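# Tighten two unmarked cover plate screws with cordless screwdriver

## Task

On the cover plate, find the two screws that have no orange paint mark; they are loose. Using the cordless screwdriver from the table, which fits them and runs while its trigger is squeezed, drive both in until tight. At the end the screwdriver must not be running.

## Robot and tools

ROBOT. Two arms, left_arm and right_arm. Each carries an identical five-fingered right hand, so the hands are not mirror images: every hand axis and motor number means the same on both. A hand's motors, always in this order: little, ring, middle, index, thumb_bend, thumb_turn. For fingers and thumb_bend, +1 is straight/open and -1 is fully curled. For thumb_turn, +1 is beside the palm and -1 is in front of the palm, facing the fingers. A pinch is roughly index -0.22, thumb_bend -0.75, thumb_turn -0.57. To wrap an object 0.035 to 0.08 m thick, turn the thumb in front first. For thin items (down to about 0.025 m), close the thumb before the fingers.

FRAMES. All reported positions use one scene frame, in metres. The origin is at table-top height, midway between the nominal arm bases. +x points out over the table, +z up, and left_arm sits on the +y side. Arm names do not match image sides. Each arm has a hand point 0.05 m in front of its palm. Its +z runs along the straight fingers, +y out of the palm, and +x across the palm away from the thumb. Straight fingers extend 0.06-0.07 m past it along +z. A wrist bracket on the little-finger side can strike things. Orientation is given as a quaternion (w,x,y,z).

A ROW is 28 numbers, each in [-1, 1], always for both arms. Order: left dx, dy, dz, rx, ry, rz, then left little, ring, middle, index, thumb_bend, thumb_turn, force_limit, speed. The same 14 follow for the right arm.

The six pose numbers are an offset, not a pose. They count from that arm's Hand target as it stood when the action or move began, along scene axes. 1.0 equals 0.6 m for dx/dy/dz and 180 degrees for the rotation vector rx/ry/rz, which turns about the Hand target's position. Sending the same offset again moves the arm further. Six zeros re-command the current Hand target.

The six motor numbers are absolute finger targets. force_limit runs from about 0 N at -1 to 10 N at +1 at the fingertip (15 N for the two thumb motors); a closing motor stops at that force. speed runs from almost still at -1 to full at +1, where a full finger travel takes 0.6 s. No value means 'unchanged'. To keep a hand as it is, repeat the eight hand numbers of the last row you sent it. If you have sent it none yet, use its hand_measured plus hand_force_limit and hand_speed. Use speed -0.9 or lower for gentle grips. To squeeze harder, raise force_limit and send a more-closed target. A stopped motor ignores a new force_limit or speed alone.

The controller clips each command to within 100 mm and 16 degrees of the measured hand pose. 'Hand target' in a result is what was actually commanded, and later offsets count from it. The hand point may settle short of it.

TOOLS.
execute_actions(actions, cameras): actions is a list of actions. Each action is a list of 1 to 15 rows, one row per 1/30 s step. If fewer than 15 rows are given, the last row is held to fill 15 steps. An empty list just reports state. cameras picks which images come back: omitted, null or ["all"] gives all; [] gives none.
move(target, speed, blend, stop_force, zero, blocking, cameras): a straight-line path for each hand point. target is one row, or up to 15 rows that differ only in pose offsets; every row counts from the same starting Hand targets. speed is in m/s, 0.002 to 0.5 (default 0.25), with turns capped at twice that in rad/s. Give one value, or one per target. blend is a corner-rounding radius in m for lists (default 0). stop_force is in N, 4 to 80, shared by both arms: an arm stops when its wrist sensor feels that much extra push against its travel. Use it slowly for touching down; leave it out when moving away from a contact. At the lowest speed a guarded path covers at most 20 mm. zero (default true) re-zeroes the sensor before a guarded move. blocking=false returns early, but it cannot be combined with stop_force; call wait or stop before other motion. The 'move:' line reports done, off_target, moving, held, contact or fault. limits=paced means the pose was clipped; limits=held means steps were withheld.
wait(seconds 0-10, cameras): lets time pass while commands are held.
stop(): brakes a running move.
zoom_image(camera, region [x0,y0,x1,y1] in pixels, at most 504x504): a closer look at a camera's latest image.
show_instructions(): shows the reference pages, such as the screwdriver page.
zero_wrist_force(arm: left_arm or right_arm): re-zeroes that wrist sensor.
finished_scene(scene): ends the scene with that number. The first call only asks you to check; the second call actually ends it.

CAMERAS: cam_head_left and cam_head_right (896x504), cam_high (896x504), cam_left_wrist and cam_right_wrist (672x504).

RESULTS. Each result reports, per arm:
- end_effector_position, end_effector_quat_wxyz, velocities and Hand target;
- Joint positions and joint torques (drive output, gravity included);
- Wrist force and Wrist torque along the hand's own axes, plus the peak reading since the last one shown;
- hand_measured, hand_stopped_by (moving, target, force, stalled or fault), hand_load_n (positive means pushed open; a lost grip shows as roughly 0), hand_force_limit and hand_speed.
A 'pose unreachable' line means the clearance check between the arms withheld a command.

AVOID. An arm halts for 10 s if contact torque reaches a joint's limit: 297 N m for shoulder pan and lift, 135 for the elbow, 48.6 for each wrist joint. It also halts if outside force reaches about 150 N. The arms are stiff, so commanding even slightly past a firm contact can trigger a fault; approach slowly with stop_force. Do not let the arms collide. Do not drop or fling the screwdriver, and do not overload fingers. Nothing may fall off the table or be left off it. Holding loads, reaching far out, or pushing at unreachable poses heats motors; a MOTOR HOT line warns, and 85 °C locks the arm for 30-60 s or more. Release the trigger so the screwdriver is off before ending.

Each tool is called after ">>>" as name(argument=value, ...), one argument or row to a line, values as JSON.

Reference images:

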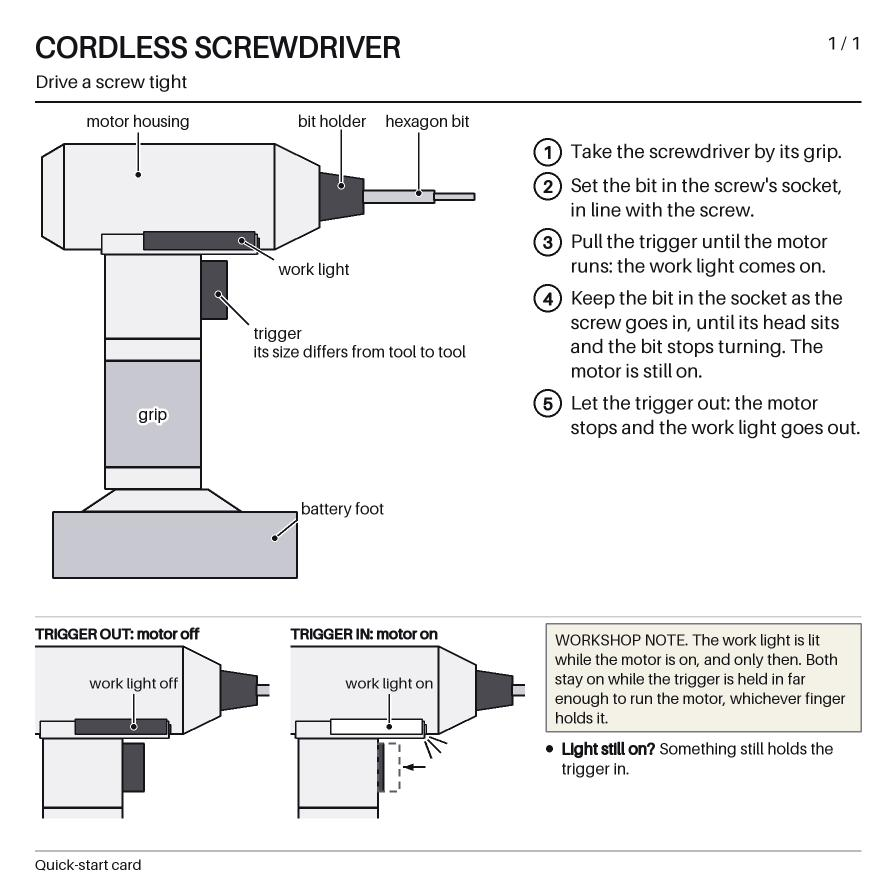

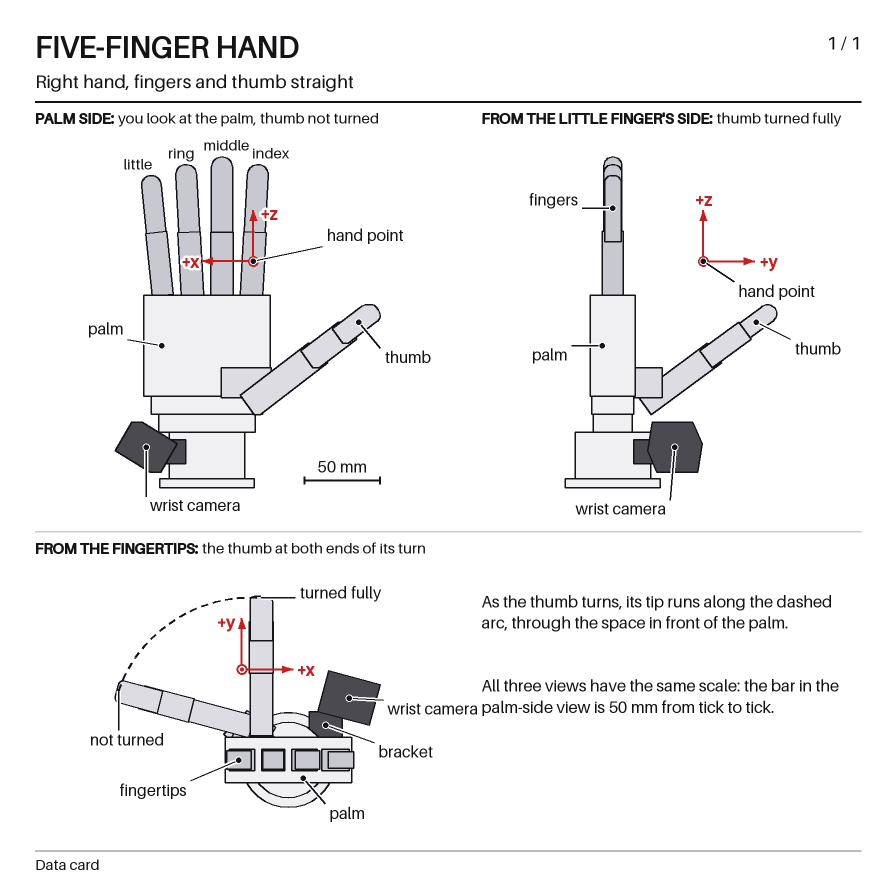

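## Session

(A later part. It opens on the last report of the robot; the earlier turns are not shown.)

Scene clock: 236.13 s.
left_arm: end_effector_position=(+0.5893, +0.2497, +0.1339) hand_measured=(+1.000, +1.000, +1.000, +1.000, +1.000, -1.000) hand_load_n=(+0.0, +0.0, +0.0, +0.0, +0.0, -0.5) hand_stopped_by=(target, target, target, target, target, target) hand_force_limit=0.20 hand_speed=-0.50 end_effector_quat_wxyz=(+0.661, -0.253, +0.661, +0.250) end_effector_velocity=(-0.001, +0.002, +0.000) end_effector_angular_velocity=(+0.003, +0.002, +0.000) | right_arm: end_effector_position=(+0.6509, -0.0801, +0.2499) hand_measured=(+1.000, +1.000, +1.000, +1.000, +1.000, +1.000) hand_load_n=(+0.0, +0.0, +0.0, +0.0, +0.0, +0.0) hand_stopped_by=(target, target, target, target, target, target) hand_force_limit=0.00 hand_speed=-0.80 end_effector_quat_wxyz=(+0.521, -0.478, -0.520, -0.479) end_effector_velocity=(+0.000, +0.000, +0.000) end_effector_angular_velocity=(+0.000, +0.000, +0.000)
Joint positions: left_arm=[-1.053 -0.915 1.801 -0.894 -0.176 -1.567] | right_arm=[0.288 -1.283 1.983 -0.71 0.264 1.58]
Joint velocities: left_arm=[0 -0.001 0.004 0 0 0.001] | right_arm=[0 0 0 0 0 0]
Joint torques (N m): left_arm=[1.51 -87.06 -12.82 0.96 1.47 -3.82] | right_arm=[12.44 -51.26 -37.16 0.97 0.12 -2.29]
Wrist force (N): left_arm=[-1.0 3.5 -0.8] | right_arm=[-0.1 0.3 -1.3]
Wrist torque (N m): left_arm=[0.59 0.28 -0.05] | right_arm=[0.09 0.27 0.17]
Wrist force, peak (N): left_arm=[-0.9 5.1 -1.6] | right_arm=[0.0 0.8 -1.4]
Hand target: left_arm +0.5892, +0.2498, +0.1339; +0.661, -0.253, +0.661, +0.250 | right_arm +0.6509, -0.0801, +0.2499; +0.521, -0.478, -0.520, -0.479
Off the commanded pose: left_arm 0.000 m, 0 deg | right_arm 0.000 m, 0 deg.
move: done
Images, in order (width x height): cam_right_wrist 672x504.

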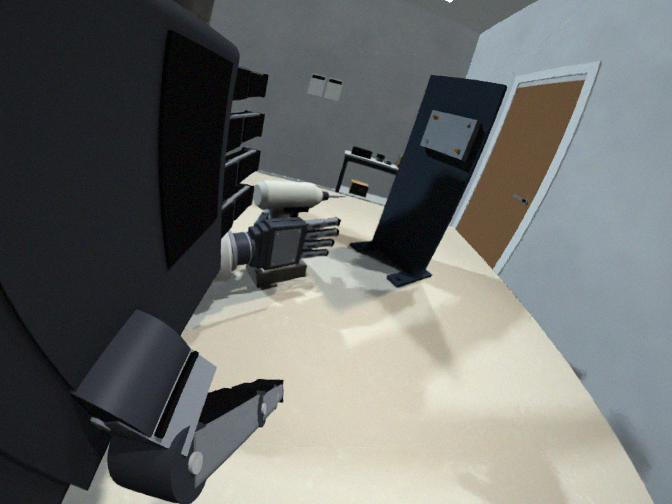

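>>> move(
  target=[
    [-0.0347,-0.0093,0,0,0,0,1,1,1,1,1,-1,0.2,-0.5,0,0,0,0,0,0,1,1,1,1,1,1,0,-0.8],
    [-0.2,-0.13,0,0,0,0,1,1,1,1,1,-1,0.2,-0.5,0,0,0,0,0,0,1,1,1,1,1,1,0,-0.8],
  ],
  speed=[0.05,0.12],
  cameras=["cam_right_wrist","cam_high"],
)

>>> zoom_image(
  camera="cam_right_wrist",
  region=[210, 160, 360, 290],
)

>>> zoom_image(
  camera="cam_right_wrist",
  region=[410, 100, 490, 170],
)

Scene clock: 238.33 s.
left_arm: end_effector_position=(+0.4690, +0.1720, +0.1339) hand_measured=(+1.000, +1.000, +1.000, +1.000, +1.000, -1.000) hand_load_n=(+0.0, +0.0, +0.0, +0.0, +0.0, +0.0) hand_stopped_by=(target, target, target, target, target, target) hand_force_limit=0.20 hand_speed=-0.50 end_effector_quat_wxyz=(+0.661, -0.253, +0.661, +0.250) end_effector_velocity=(+0.002, +0.001, +0.000) end_effector_angular_velocity=(+0.002, +0.001, -0.001) | right_arm: end_effector_position=(+0.6509, -0.0801, +0.2499) hand_measured=(+1.000, +1.000, +1.000, +1.000, +1.000, +1.000) hand_load_n=(+0.0, +0.0, +0.0, +0.0, +0.0, +0.0) hand_stopped_by=(target, target, target, target, target, target) hand_force_limit=0.00 hand_speed=-0.80 end_effector_quat_wxyz=(+0.521, -0.478, -0.520, -0.479) end_effector_velocity=(+0.000, +0.000, +0.000) end_effector_angular_velocity=(+0.000, +0.000, +0.000)
Joint positions: left_arm=[-1.249 -0.932 1.837 -0.908 -0.371 -1.57] | right_arm=[0.288 -1.283 1.983 -0.71 0.264 1.58]
Joint velocities: left_arm=[0.004 0.001 0 0.001 0.004 0.001] | right_arm=[0 0 0 -0.001 0 0]
Joint torques (N m): left_arm=[6.49 -52.79 -36.79 3.51 2.8 -3.81] | right_arm=[11.27 -51.6 -36.25 0.81 0.07 -2.29]
Wrist force (N): left_arm=[-0.9 4.0 -1.1] | right_arm=[0.0 0.5 -1.4]
Wrist torque (N m): left_arm=[0.68 0.27 -0.02] | right_arm=[0.13 0.26 0.18]
Wrist force, peak (N): left_arm=[-0.7 3.9 -2.4] | right_arm=[-0.3 0.5 -1.6]
Hand target: left_arm +0.4690, +0.1719, +0.1339; +0.661, -0.253, +0.661, +0.250 | right_arm +0.6509, -0.0801, +0.2499; +0.521, -0.478, -0.520, -0.479
Off the commanded pose: left_arm 0.000 m, 0 deg | right_arm 0.000 m, 0 deg.
move: done
Images, in order (width x height): cam_high 896x504, cam_right_wrist 672x504.

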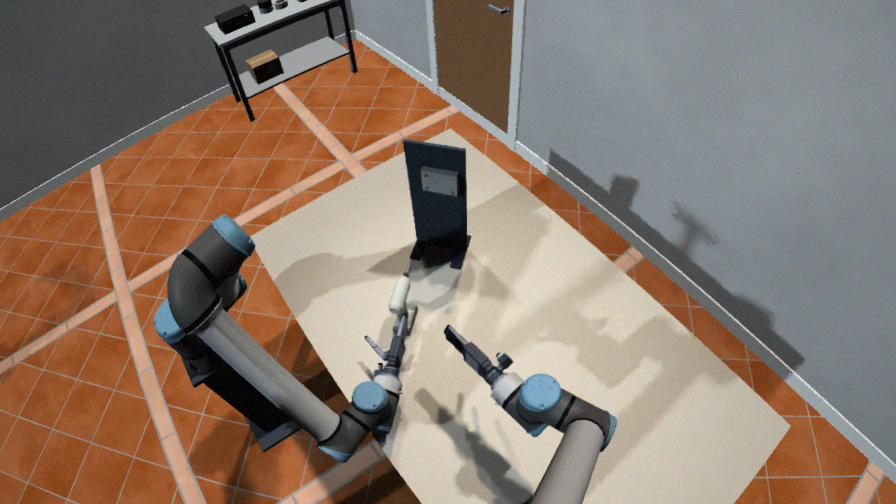

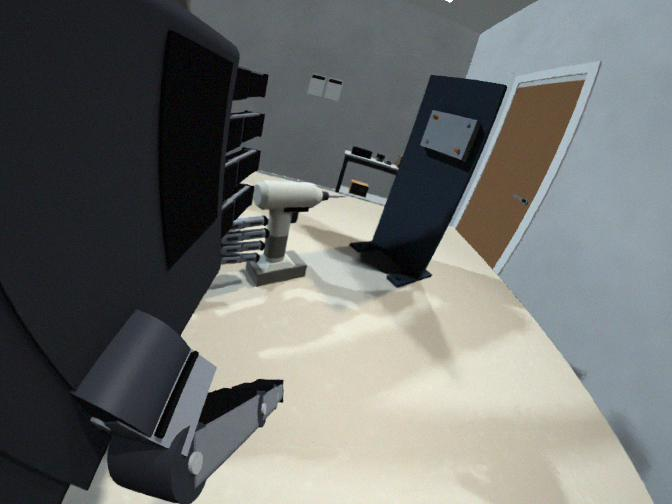

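Scaled by 3.360 from the camera's 672x504 image, which has a finer 960x720 frame.

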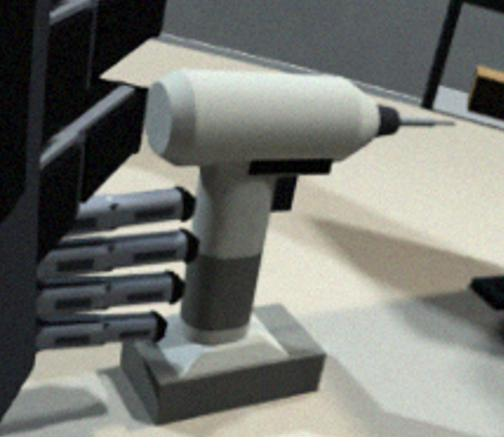

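Scaled by 6.300 from the camera's 672x504 image, which has a finer 960x720 frame.

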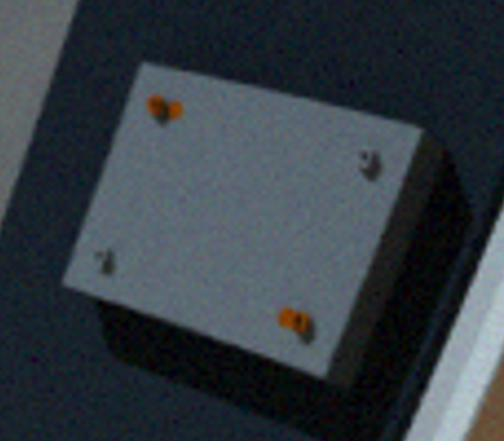

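>>> finished_scene(
  scene=1,
)

This call ended nothing. Check each condition of the task against the scene as it is now, look again where you are not sure, and mend what is not met. Then call finished_scene again.

>>> finished_scene(
  scene=1,
)

The scene is finished: the task was done.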